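# Hang the power strip on two screws by its keyholes

## Task

Put the power strip's two keyhole slots over the two screws so that the strip stays hanging level with nothing holding it, and make sure the narrow part of each keyhole slot points upward.

## Robot and tools

Robot: two arms, left_arm and right_arm, each with a parallel two-finger gripper and a wrist camera. Cameras are cam_head_left, cam_head_right, cam_high, cam_low, cam_left_wrist and cam_right_wrist, all 896x504. A camera stand sits on the floor behind the arms.

Frames. The scene frame has its origin at table-top height, halfway between the nominal arm bases; +z is up, +x points out over the table, and left_arm is on the +y side (arm names do not match image sides). Actual bases: left_arm at (+0.012, +0.271, 0) m, right_arm at (-0.012, -0.317, 0) m, each turned slightly about z. Reported end_effector_position (m) and end_effector_quat_wxyz are in the scene frame and may be off by a few cm. end_effector_position is the point between the finger pads, about 1 cm short of the fingertips. The fingers point along the gripper's +z axis and close along its y axis.

Command rows. Every moving command uses rows of 14 numbers, each in [-1, 1], covering both arms even if only one moves: dx, dy, dz, rx, ry, rz, opening for left_arm, then the same seven for right_arm. The first six are an offset, not a pose: measured from that arm's Hand target at the start of the call, along the Hand target's own axes. 1.0 equals 0.6 m for dx/dy/dz and 180 degrees for rotation; rx, ry, rz form one rotation vector. All rows in a call count from the same starting Hand target, not from the row before, but a new call starts from the new Hand target, so repeating an offset moves further. Six zeros re-command an arm's current Hand target. Opening is absolute: +1 fully open (0.094 m), -1 closed. A 0 opening is a real command, so to keep a gripper as is, resend its current opening (see Tool commands in the result).

execute_actions(actions, cameras): actions is a list of actions; each action is up to 15 rows, one per 1/30 s step; a short action repeats its last row. Images come only when actions is empty or cameras names them. An empty list also reports the scene number and task.

move(target, speed, blend, opening_speed, grip_force, blocking, cameras): drives each gripper in a straight line toward target, one 14-number row or a list of up to 15 rows, every row an offset from the same starting Hand targets. speed in m/s, 0.002 to 2.9 (default 0.25), rotation up to twice that in rad/s; one value or one per target. blend in m rounds corners of a list (0 stops at each). opening_speed: rate on the -1..+1 scale per second, at least 0.2; use it to close gently. grip_force: newtons per finger pad, 10 to 50, per arm or shared; lower force closes slower. blocking=false returns early while the move runs. Paths do not avoid obstacles or the other arm and run at most 10 s. Avoid paths passing near an arm's own base. The result adds a move: line, e.g. done, off_target, moving, held or fault, plus limits (paced = pose clipped, held = steps withheld). done means at rest within 10 mm and 2 degrees; neither done nor off_target says anything about contact.

wait(seconds 0 to 10) lets the scene run holding commands. stop brakes a running move. zoom_image(camera, region [x0, y0, x1, y1] pixels, at most 504 by 504) enlarges part of the newest image of that camera. read_manual gives licence texts only. finished_scene(scene) ends the scene permanently; the strip must already hang by itself.

Control notes. Each step the commanded orientation is limited to within 40 degrees of the measured one. Grippers often stop a few cm short of the Hand target through friction and weight; waiting does not help, but sending a new command (even zeros) or the missing distance as an offset does. Blocked arms keep pressing until commanded back past the gripper. Faster moves and targets further beyond contact hit harder.

Results. grip_measured is the measured opening on the command scale; empty it reads up to 2.5 mm wide, and on a held hard part slightly narrower than the part. grip_effort_nm is gripper motor effort (negative = closing), not pad force. Joint torques follow joint order, include gravity, and have offsets and noise. Joint velocities may read within noise. MOTOR HOT appears at 75 °C; at 90 °C an over-temperature fault folds that arm for good; at 100 °C it collapses. Avoid holding loads or stretched poses for long.

Avoid: dropping the strip or letting it fall off the table, releasing it while it moves, striking the screws, wall or table hard, arms or grippers touching each other (a moderate hit can fail everything), closing a gripper on the other's fingers, and loading the wrist camera cables, which count as the hand. Loose objects may be nudged occasionally.

Each tool is called after "Request:" by a JSON object that holds its "fn" and its "kwargs", one argument or row to a line.

## Session

Request:
{"fn": "execute_actions", "kwargs": {
  "actions": []
}}

Scene clock: 0.00 s.
left_arm: end_effector_position=(+0.4092, +0.2973, +0.0923) grip_measured=+1.000 grip_effort_nm=n/a end_effector_quat_wxyz=(+0.562, -0.051, +0.824, +0.050) | right_arm: end_effector_position=(+0.3688, -0.3946, +0.0946) grip_measured=+1.000 grip_effort_nm=n/a end_effector_quat_wxyz=(+0.567, +0.132, +0.804, -0.116)
Joint positions: left_arm=[0.017 1.535 0.386 0.773 -0.141 -0.028 0.094] | right_arm=[-0.029 1.527 0.342 0.837 0.269 0.057 0.094]
Joint velocities: within noise
Joint torques (N m): no reading
Heat: left arm: 33 °C; right arm: 30 °C.
Hand target: left_arm +0.4118, +0.2973, +0.0987; +0.568, -0.051, +0.820, +0.050 | right_arm +0.3733, -0.3951, +0.1062; +0.581, +0.133, +0.795, -0.116
Tool commands: left_gripper/opening=+1.0 right_gripper/opening=+1.0

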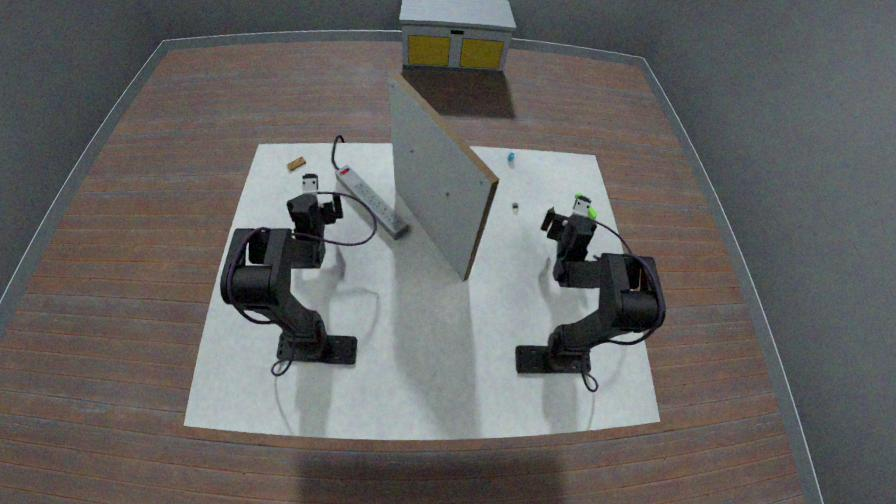

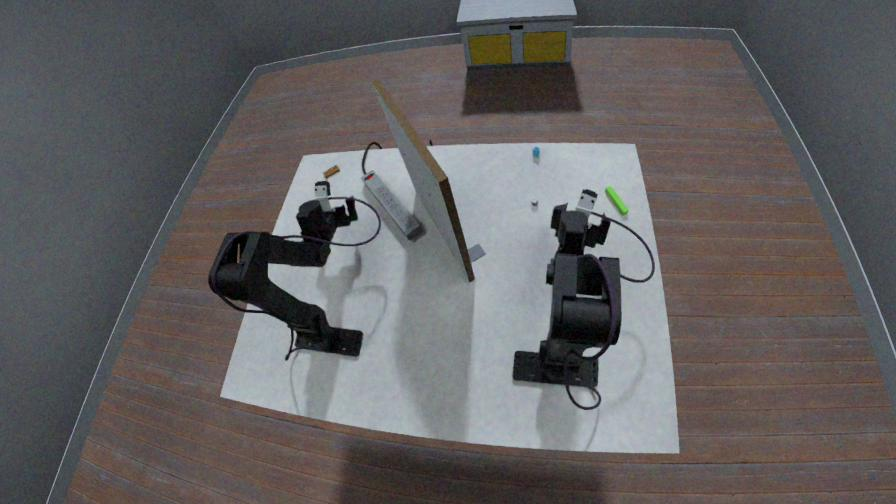

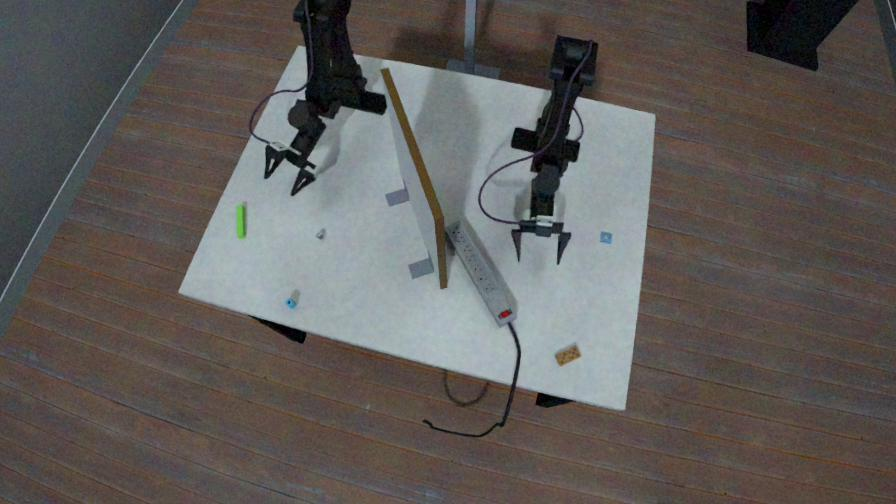

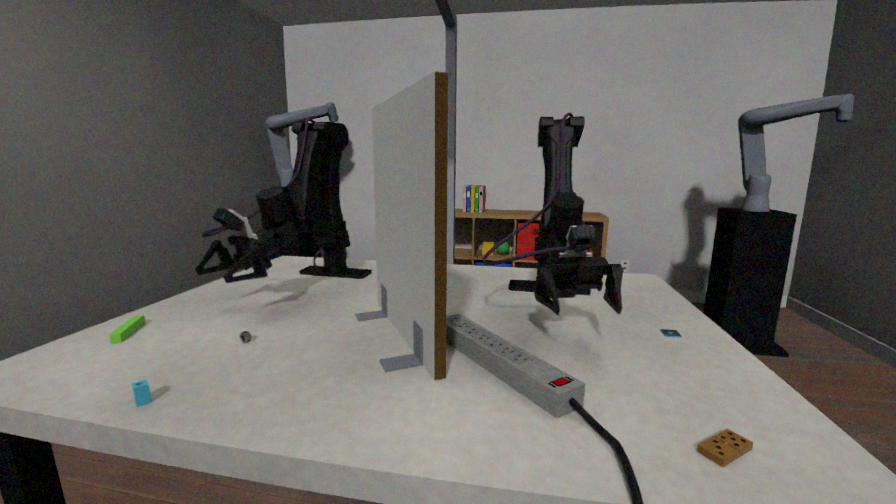

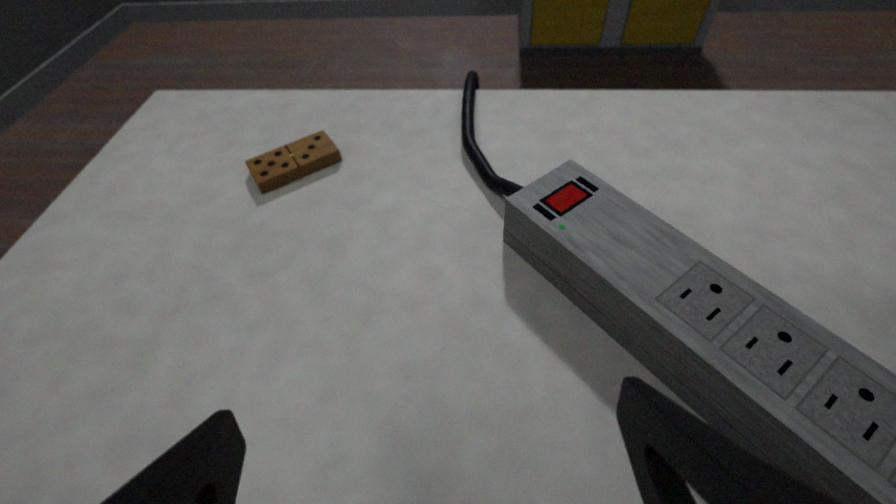

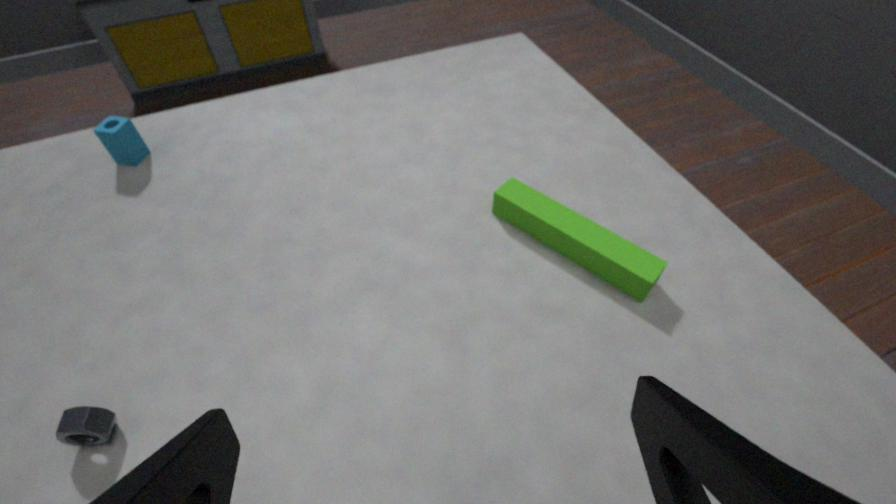

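Request:
{"fn": "zoom_image", "kwargs": {
  "camera": "cam_head_left",
  "region": [320, 60, 520, 290]
}}

Request:
{"fn": "zoom_image", "kwargs": {
  "camera": "cam_head_right",
  "region": [340, 70, 500, 290]
}}

Request:
{"fn": "zoom_image", "kwargs": {
  "camera": "cam_high",
  "region": [360, 60, 640, 340]
}}

Request:
{"fn": "zoom_image", "kwargs": {
  "camera": "cam_left_wrist",
  "region": [440, 50, 896, 504]
}}

Request:
{"fn": "zoom_image", "kwargs": {
  "camera": "cam_low",
  "region": [360, 60, 640, 440]
}}

Scaled by 2.191.

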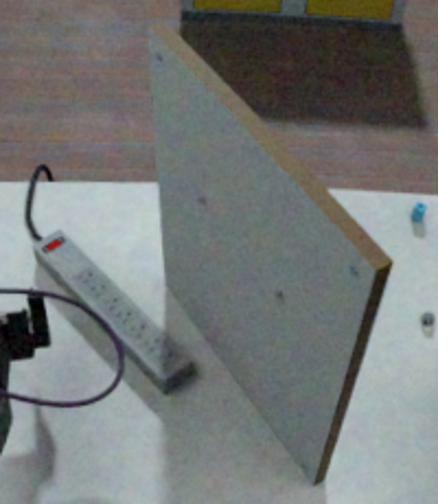

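Scaled by 2.291.

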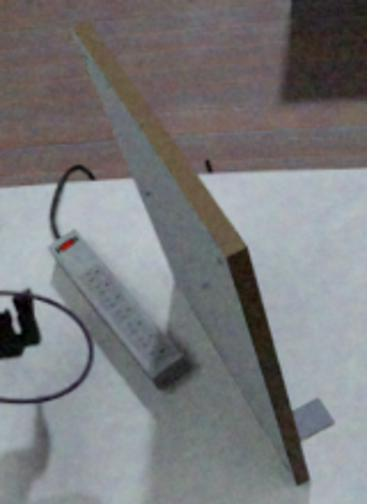

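Scaled by 1.800.

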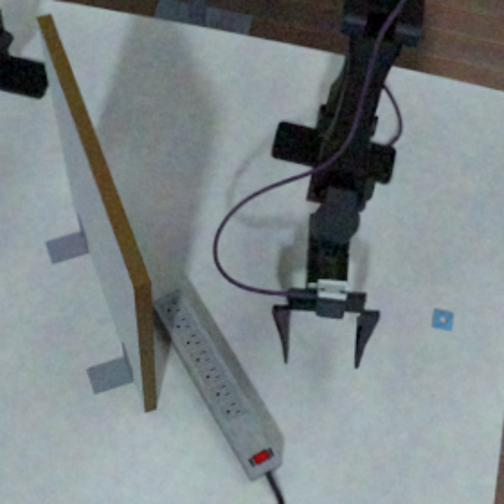

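Scaled by 1.105.

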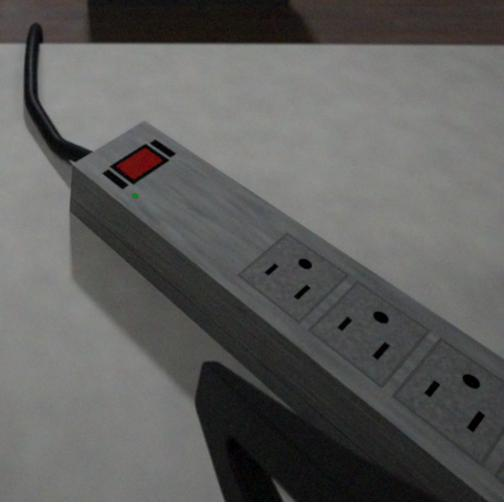

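Scaled by 1.326.

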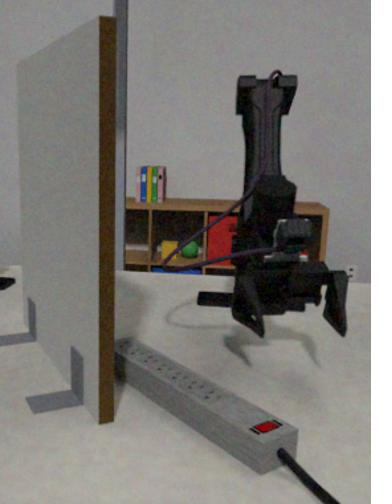

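Request:
{"fn": "move", "kwargs": {
  "target": [-0.244,-0.126,-0.313,0.3865,-0.1039,0.063,1,0,0,0,0,0,0,1],
  "speed": 0.25,
  "cameras": ["all"]
}}

Scene clock: 76.50 s.
left_arm: end_effector_position=(+0.3014, +0.2000, +0.2878) grip_measured=+1.000 grip_effort_nm=-0.02 end_effector_quat_wxyz=(+0.601, +0.348, +0.619, -0.366) | right_arm: end_effector_position=(+0.3688, -0.3946, +0.0946) grip_measured=+1.000 grip_effort_nm=0.02 end_effector_quat_wxyz=(+0.567, +0.132, +0.804, -0.116)
Joint positions: left_arm=[0.417 1.115 0.633 0.397 1.458 0.05 0.094] | right_arm=[-0.029 1.527 0.342 0.837 0.269 0.057 0.094]
Joint torques (N m): left_arm=[0.1 -2.22 9.57 1.2 0.37 -0.1] | right_arm=[-0.09 -5.14 5.46 1.96 0.1 0]
Heat: left arm: 35 °C; right arm: 35 °C.
Hand target: left_arm +0.2997, +0.2001, +0.2997; +0.606, +0.364, +0.606, -0.364 | right_arm +0.3733, -0.3951, +0.1062; +0.581, +0.133, +0.795, -0.116
Off the commanded pose: left_arm 0.012 m, 2 deg | right_arm 0.012 m, 2 deg.
move: off_target (left_arm, right_arm)

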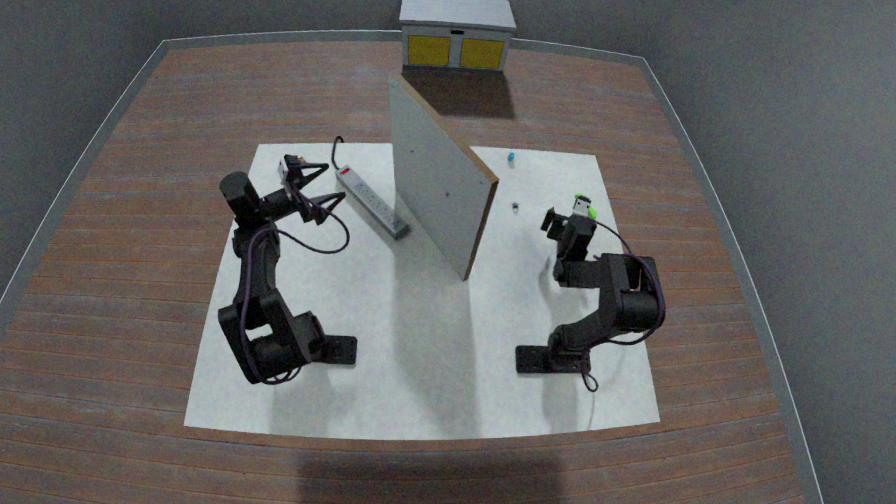

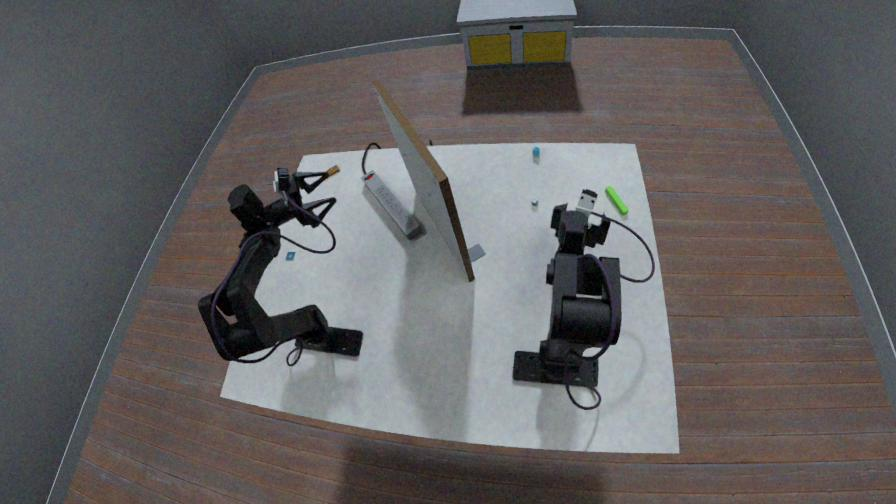

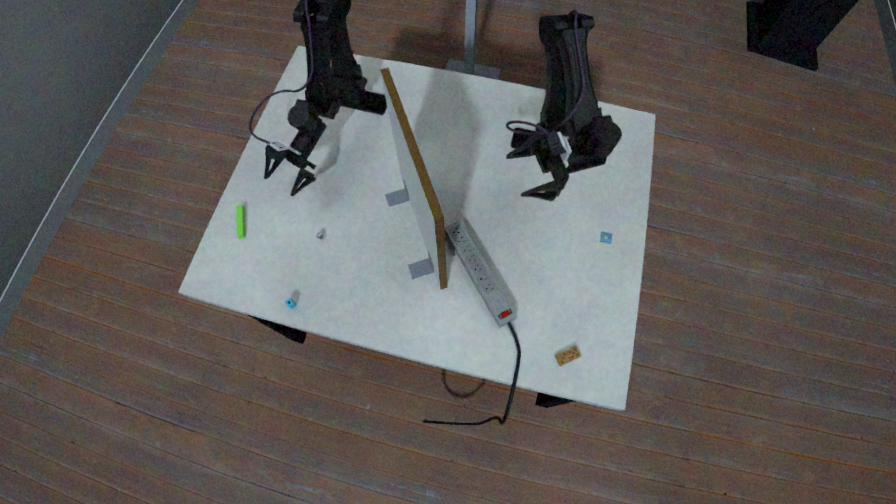

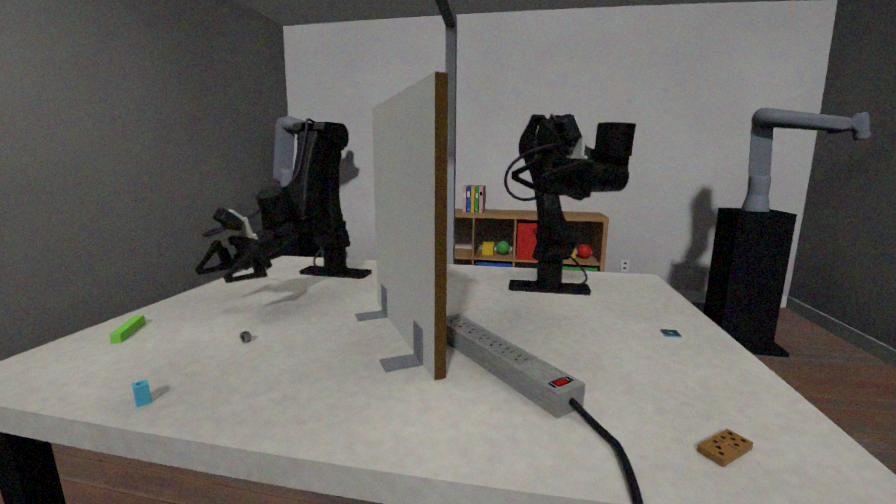

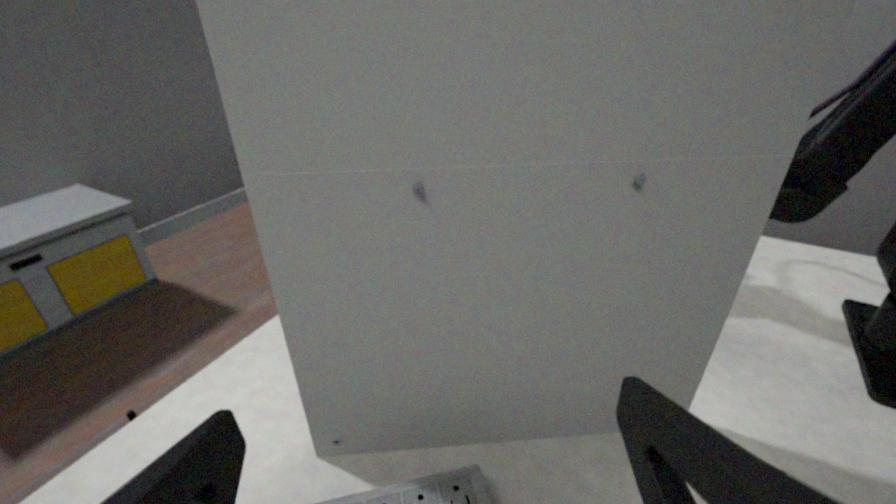

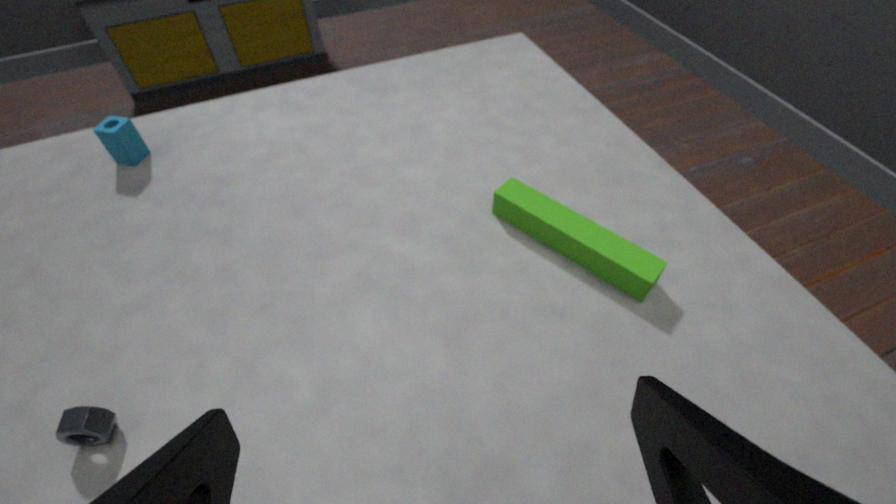

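Request:
{"fn": "zoom_image", "kwargs": {
  "camera": "cam_left_wrist",
  "region": [360, 140, 480, 230]
}}

Request:
{"fn": "zoom_image", "kwargs": {
  "camera": "cam_left_wrist",
  "region": [580, 140, 700, 230]
}}

Request:
{"fn": "zoom_image", "kwargs": {
  "camera": "cam_left_wrist",
  "region": [150, 0, 650, 504]
}}

Scaled by 4.200.

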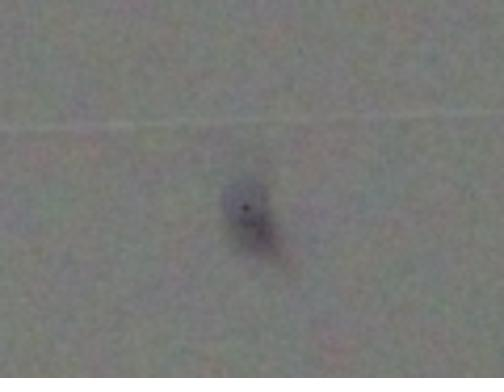

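Scaled by 4.200.

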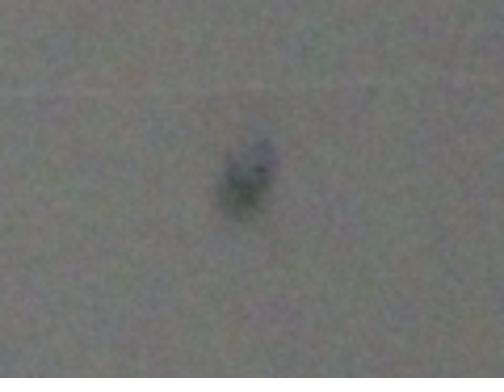

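Scaled by 1.000.

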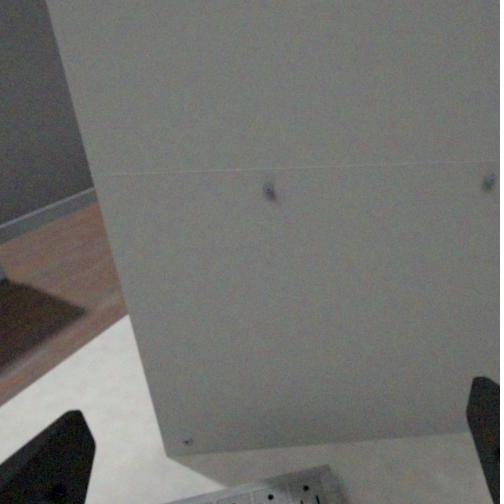

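Request:
{"fn": "move", "kwargs": {
  "target": [0.1662,0.1953,0.155,-0.4357,0.3492,-0.4357,1,0,0,0,0,0,0,1],
  "speed": 0.25,
  "cameras": ["cam_left_wrist","cam_head_left","cam_high"]
}}

Scene clock: 129.30 s.
left_arm: end_effector_position=(+0.4476, +0.1755, +0.1998) grip_measured=+1.000 grip_effort_nm=-0.03 end_effector_quat_wxyz=(+0.083, -0.345, +0.933, -0.062) | right_arm: end_effector_position=(+0.3688, -0.3946, +0.0946) grip_measured=+1.000 grip_effort_nm=0.02 end_effector_quat_wxyz=(+0.567, +0.132, +0.804, -0.116)
Joint positions: left_arm=[-0.195 2.156 2.351 -1.559 0.015 -0.923 0.094] | right_arm=[-0.029 1.527 0.342 0.837 0.269 0.057 0.094]
Joint torques (N m): left_arm=[-0.59 -7.9 8.61 0.11 -0.17 -0.09] | right_arm=[-0.12 -5.15 5.55 1.96 0.09 0.03]
Heat: left arm: 38 °C; right arm: 37 °C.
Hand target: left_arm +0.4469, +0.1730, +0.2000; +0.000, -0.347, +0.938, +0.000 | right_arm +0.3733, -0.3951, +0.1062; +0.581, +0.133, +0.795, -0.116
Off the commanded pose: left_arm 0.003 m, 12 deg | right_arm 0.012 m, 2 deg.
joint sent to its limit (left arm) — joint 4 (wrist pitch), lower limit. The joint targets are off in position and orientation.
move: off_target (left_arm, right_arm)
Images, in order (width x height): cam_head_left 896x504, cam_high 896x504, cam_left_wrist 896x504.

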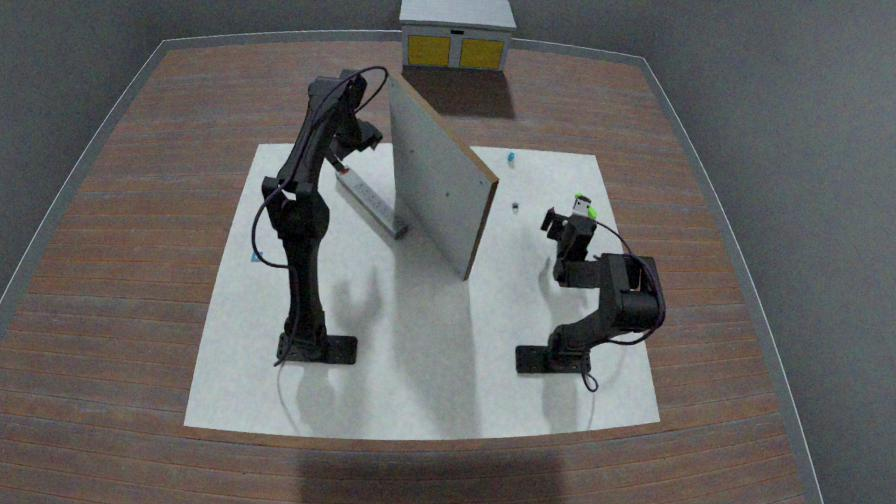

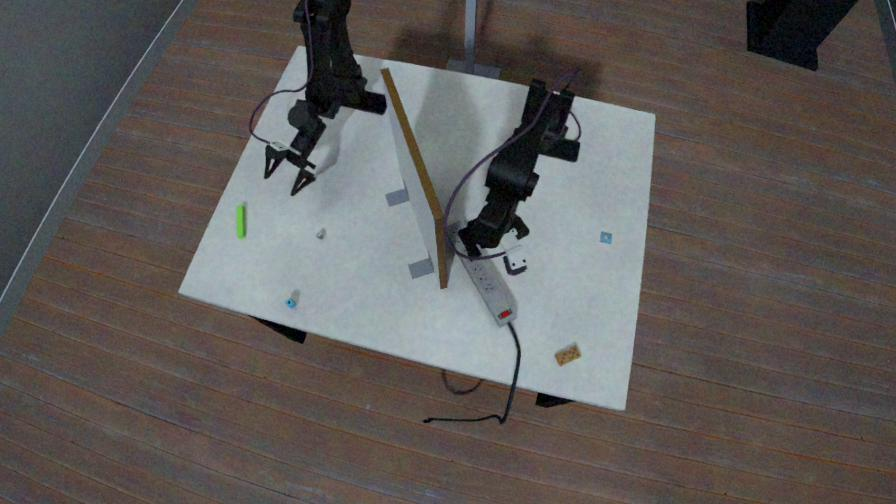

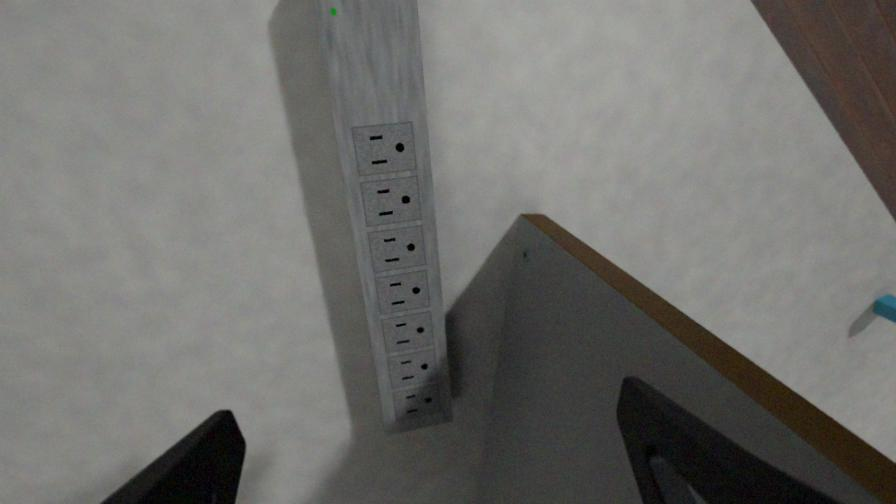

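Request:
{"fn": "move", "kwargs": {
  "target": [0.0103,-0.0043,0.2333,0,0,0,1,0,0,0,0,0,0,1],
  "speed": 0.15,
  "cameras": ["cam_left_wrist","cam_low","cam_high"]
}}

Scene clock: 152.93 s.
left_arm: end_effector_position=(+0.4412, +0.1706, +0.0668) grip_measured=+1.000 grip_effort_nm=-0.03 end_effector_quat_wxyz=(-0.005, -0.348, +0.937, -0.006) | right_arm: end_effector_position=(+0.3688, -0.3946, +0.0946) grip_measured=+1.000 grip_effort_nm=0.02 end_effector_quat_wxyz=(+0.567, +0.132, +0.804, -0.116)
Joint positions: left_arm=[-0.208 2.267 2.011 -1.316 0.015 -0.937 0.094] | right_arm=[-0.029 1.527 0.342 0.837 0.269 0.057 0.094]
Joint torques (N m): left_arm=[-0.65 -9.1 5.82 0.26 -0.17 -0.12] | right_arm=[-0.12 -5 5.41 1.95 0.09 0.05]
Heat: left arm: 37 °C; right arm: 38 °C.
Hand target: left_arm +0.4439, +0.1670, +0.0600; +0.000, -0.347, +0.938, +0.000 | right_arm +0.3733, -0.3951, +0.1062; +0.581, +0.133, +0.795, -0.116
Off the commanded pose: left_arm 0.008 m, 1 deg | right_arm 0.012 m, 2 deg.
move: off_target (right_arm)
Images, in order (width x height): cam_high 896x504, cam_low 896x504, cam_left_wrist 896x504.

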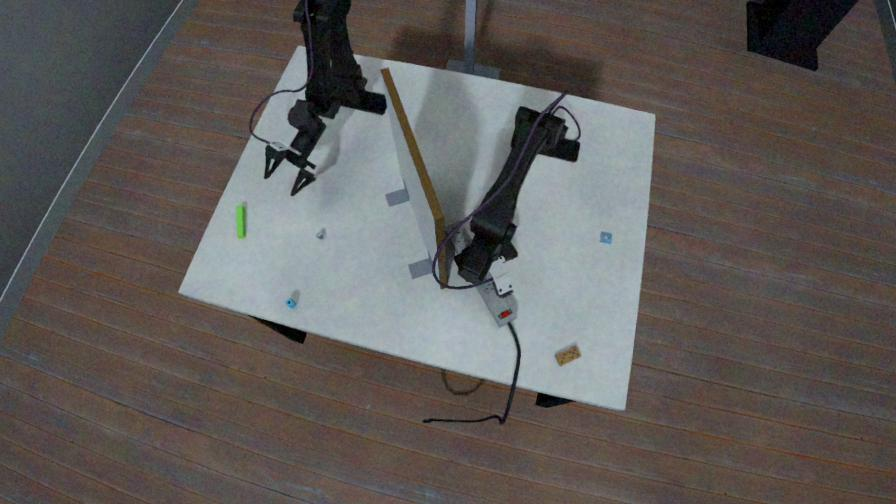

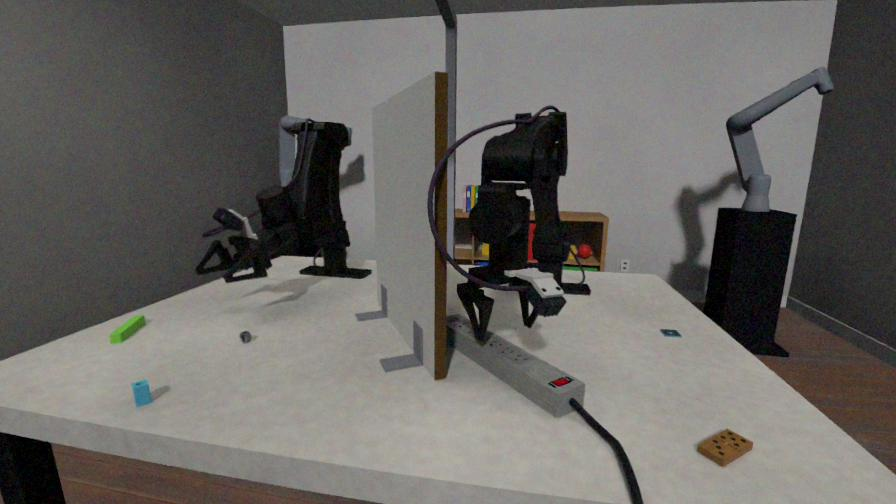

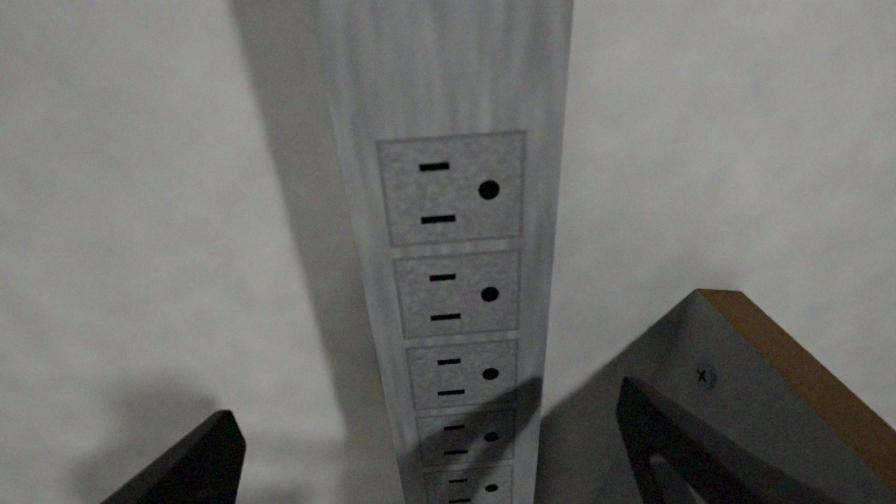

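Request:
{"fn": "move", "kwargs": {
  "target": [0,-0.0133,0.07,0,0,0,1,0,0,0,0,0,0,1],
  "speed": 0.1,
  "cameras": ["cam_left_wrist","cam_low"]
}}

Scene clock: 163.13 s.
left_arm: end_effector_position=(+0.4477, +0.1628, +0.0272) grip_measured=+1.000 grip_effort_nm=-0.03 end_effector_quat_wxyz=(-0.002, -0.346, +0.938, -0.007) | right_arm: end_effector_position=(+0.3688, -0.3946, +0.0946) grip_measured=+1.000 grip_effort_nm=0.02 end_effector_quat_wxyz=(+0.567, +0.132, +0.804, -0.116)
Joint positions: left_arm=[-0.222 2.313 1.931 -1.185 0.015 -0.948 0.094] | right_arm=[-0.029 1.527 0.342 0.837 0.269 0.057 0.094]
Joint torques (N m): left_arm=[-0.62 -9.18 5.59 0.29 -0.19 -0.12] | right_arm=[0.01 -5.05 5.44 1.99 0.11 -0.02]
Heat: left arm: 36 °C; right arm: 38 °C.
Hand target: left_arm +0.4491, +0.1609, +0.0180; +0.000, -0.347, +0.938, +0.000 | right_arm +0.3733, -0.3951, +0.1062; +0.581, +0.133, +0.795, -0.116
Off the commanded pose: left_arm 0.009 m, 1 deg | right_arm 0.012 m, 2 deg.
move: off_target (right_arm)
Images, in order (width x height): cam_low 896x504, cam_left_wrist 896x504.

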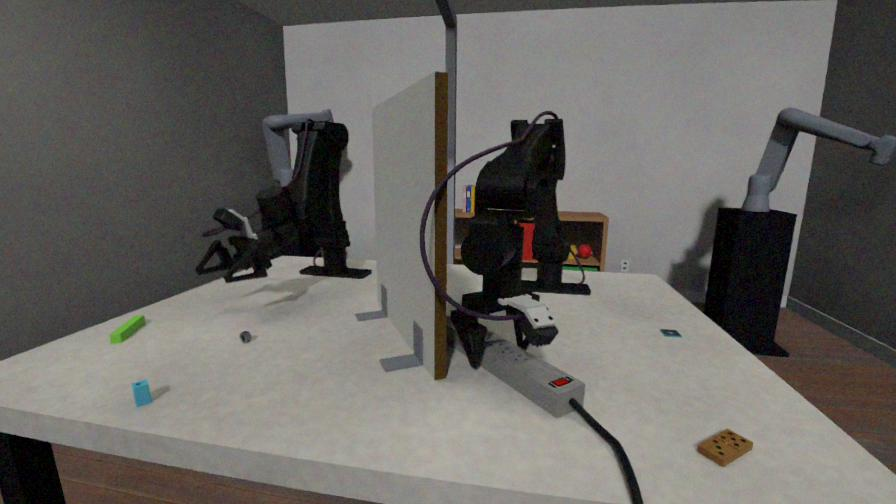

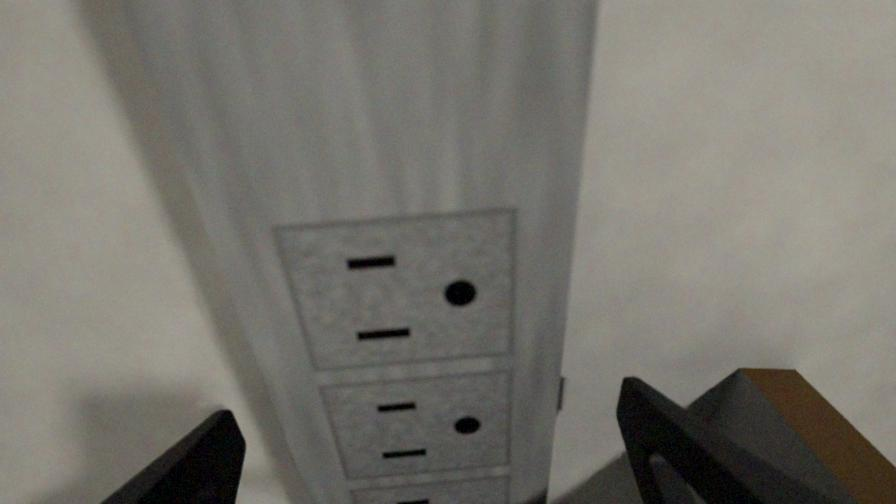

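Request:
{"fn": "move", "kwargs": {
  "target": [0,0,0,0,0,0,-0.15,0,0,0,0,0,0,1],
  "opening_speed": 0.7,
  "grip_force": 40,
  "cameras": ["cam_left_wrist"]
}}

Scene clock: 171.03 s.
left_arm: end_effector_position=(+0.4478, +0.1627, +0.0272) grip_measured=+0.032 grip_effort_nm=-0.87 end_effector_quat_wxyz=(-0.002, -0.347, +0.938, -0.008) | right_arm: end_effector_position=(+0.3688, -0.3946, +0.0946) grip_measured=+1.000 grip_effort_nm=0.02 end_effector_quat_wxyz=(+0.567, +0.132, +0.804, -0.116)
Joint positions: left_arm=[-0.222 2.313 1.931 -1.184 0.015 -0.949 0.048] | right_arm=[-0.029 1.527 0.342 0.837 0.269 0.057 0.094]
Joint torques (N m): left_arm=[-0.65 -9.21 5.57 0.25 -0.16 -0.09] | right_arm=[-0.14 -5.18 5.39 1.97 0.09 -0.01]
Heat: left arm: 36 °C; right arm: 39 °C.
Hand target: left_arm +0.4491, +0.1608, +0.0180; +0.000, -0.347, +0.938, +0.000 | right_arm +0.3733, -0.3951, +0.1062; +0.581, +0.133, +0.795, -0.116
Off the commanded pose: left_arm 0.009 m, 1 deg | right_arm 0.012 m, 2 deg.
grip_force (N): 40, 40
move: off_target (right_arm)
Images, in order (width x height): cam_left_wrist 896x504.

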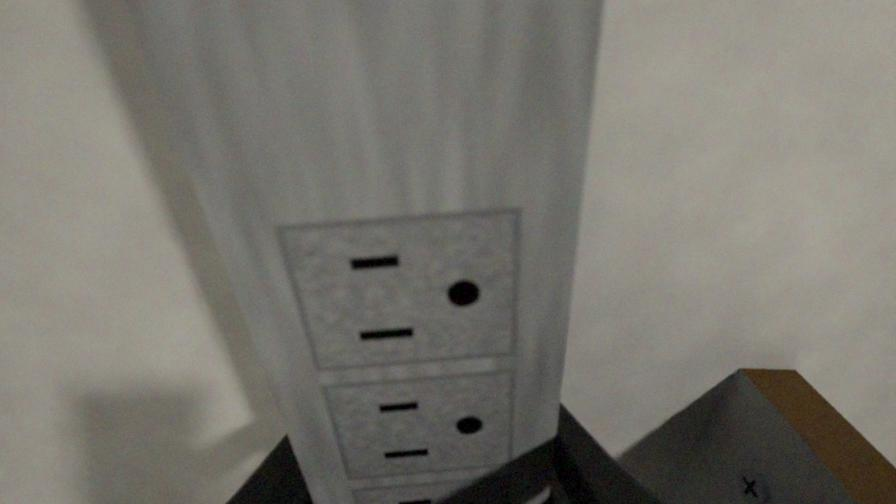

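Request:
{"fn": "move", "kwargs": {
  "target": [
    [0,0,-0.2,0,0,0,-0.15,0,0,0,0,0,0,1],
    [-0.152,0.1747,-0.387,0.4659,-0.2143,-0.2143,-0.15,0,0,0,0,0,0,1]
  ],
  "speed": 0.2,
  "blend": 0.04,
  "cameras": ["all"]
}}

Scene clock: 191.67 s.
left_arm: end_effector_position=(+0.4388, +0.2869, +0.1969) grip_measured=+0.031 grip_effort_nm=-0.87 end_effector_quat_wxyz=(-0.423, +0.550, -0.549, +0.466) | right_arm: end_effector_position=(+0.3688, -0.3946, +0.0946) grip_measured=+1.000 grip_effort_nm=0.02 end_effector_quat_wxyz=(+0.567, +0.132, +0.804, -0.116)
Joint positions: left_arm=[0.111 1.363 0.592 0.56 0.139 -1.59 0.048] | right_arm=[-0.029 1.527 0.342 0.837 0.269 0.057 0.094]
Joint torques (N m): left_arm=[0.54 -5 7.8 3.59 -0.34 0.2] | right_arm=[-0.09 -5.22 5.45 1.97 0.11 -0.02]
Heat: left arm: 36 °C; right arm: 39 °C.
Hand target: left_arm +0.4501, +0.2999, +0.2501; -0.500, +0.500, -0.500, +0.500 | right_arm +0.3733, -0.3951, +0.1062; +0.581, +0.133, +0.795, -0.116
Off the commanded pose: left_arm 0.056 m, 13 deg | right_arm 0.012 m, 2 deg.
grip_force (N): 40, 40
move: off_target (left_arm, right_arm)

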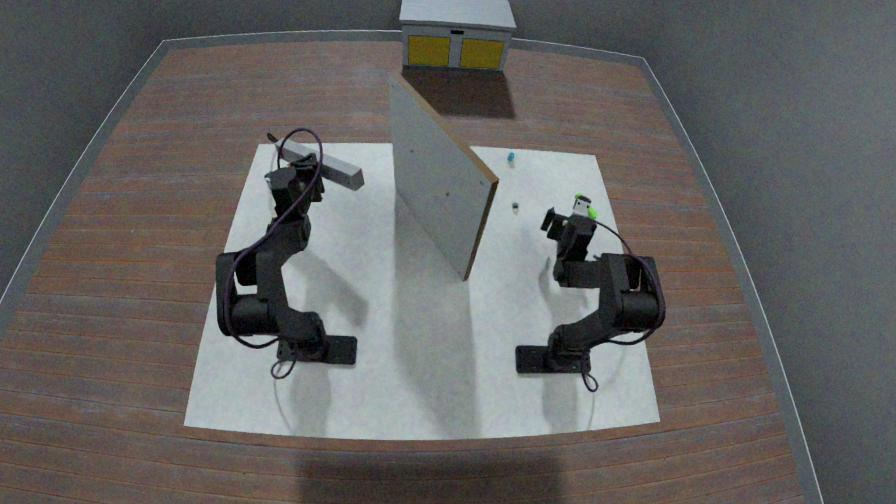

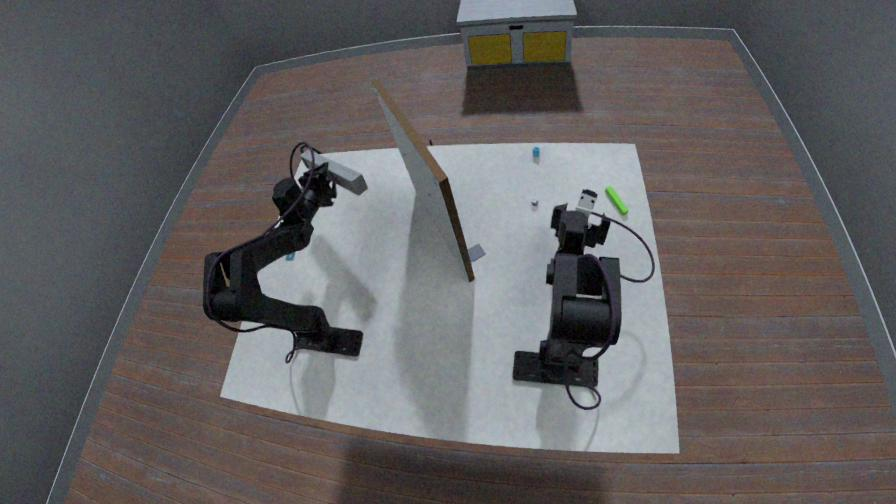

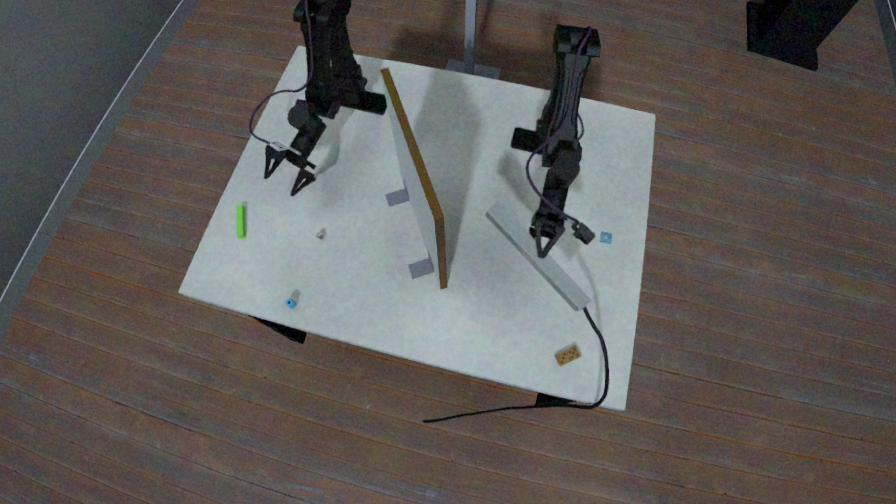

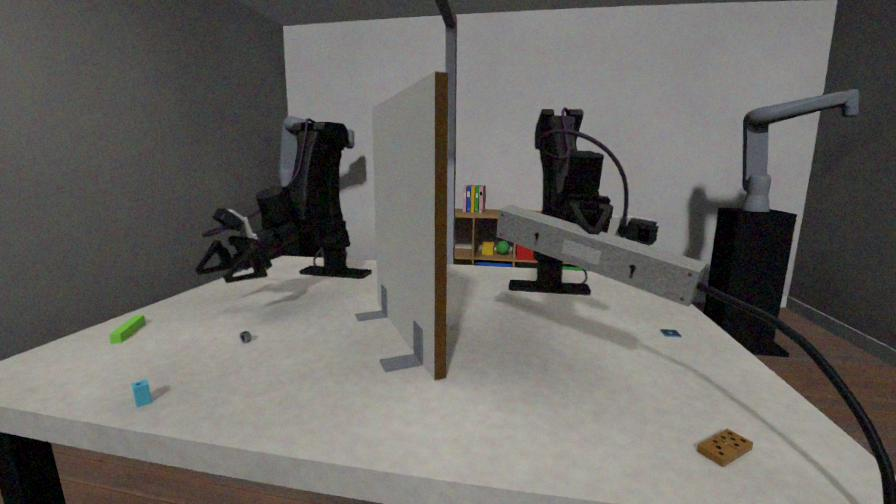

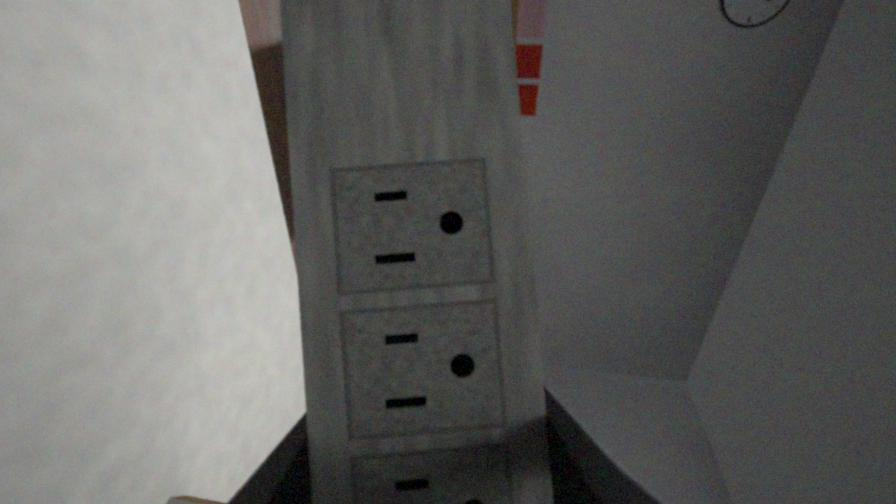

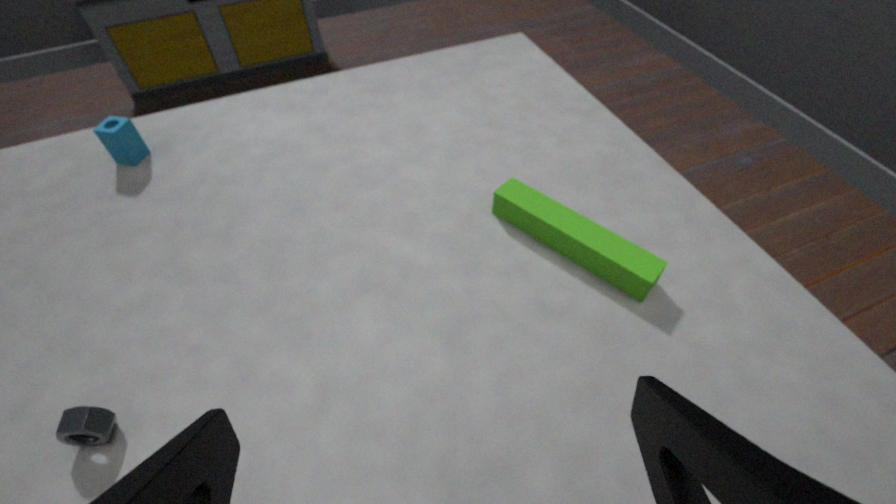

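Request:
{"fn": "zoom_image", "kwargs": {
  "camera": "cam_low",
  "region": [480, 180, 720, 320]
}}

Scaled by 2.100.

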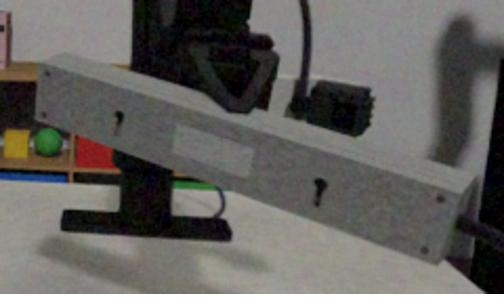

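Request:
{"fn": "zoom_image", "kwargs": {
  "camera": "cam_high",
  "region": [400, 250, 660, 450]
}}

Request:
{"fn": "zoom_image", "kwargs": {
  "camera": "cam_head_right",
  "region": [270, 80, 490, 230]
}}

Request:
{"fn": "zoom_image", "kwargs": {
  "camera": "cam_low",
  "region": [600, 200, 896, 504]
}}

Scaled by 1.938.

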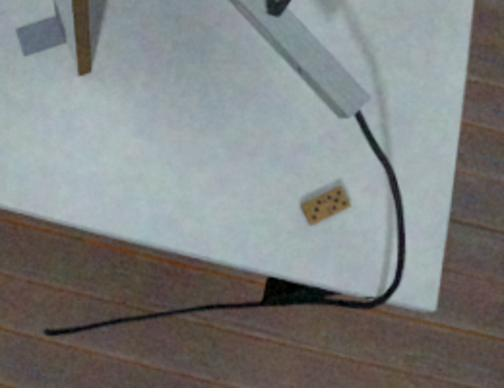

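Scaled by 2.291.

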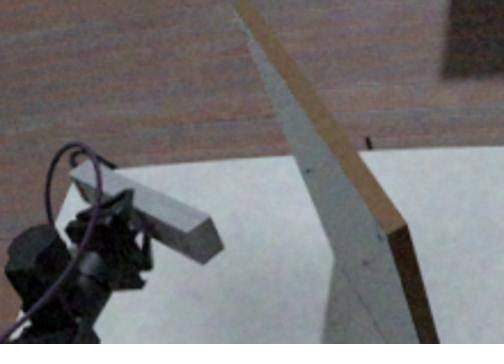

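Scaled by 1.658.

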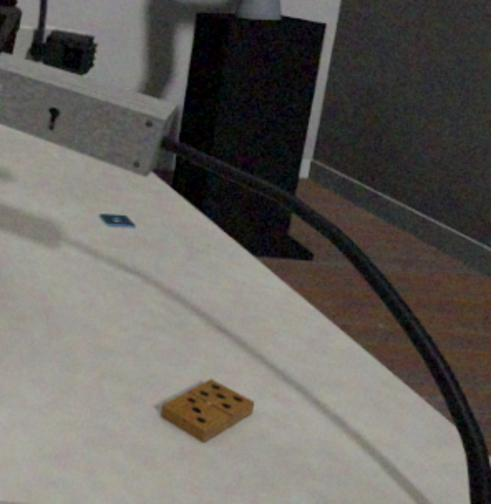

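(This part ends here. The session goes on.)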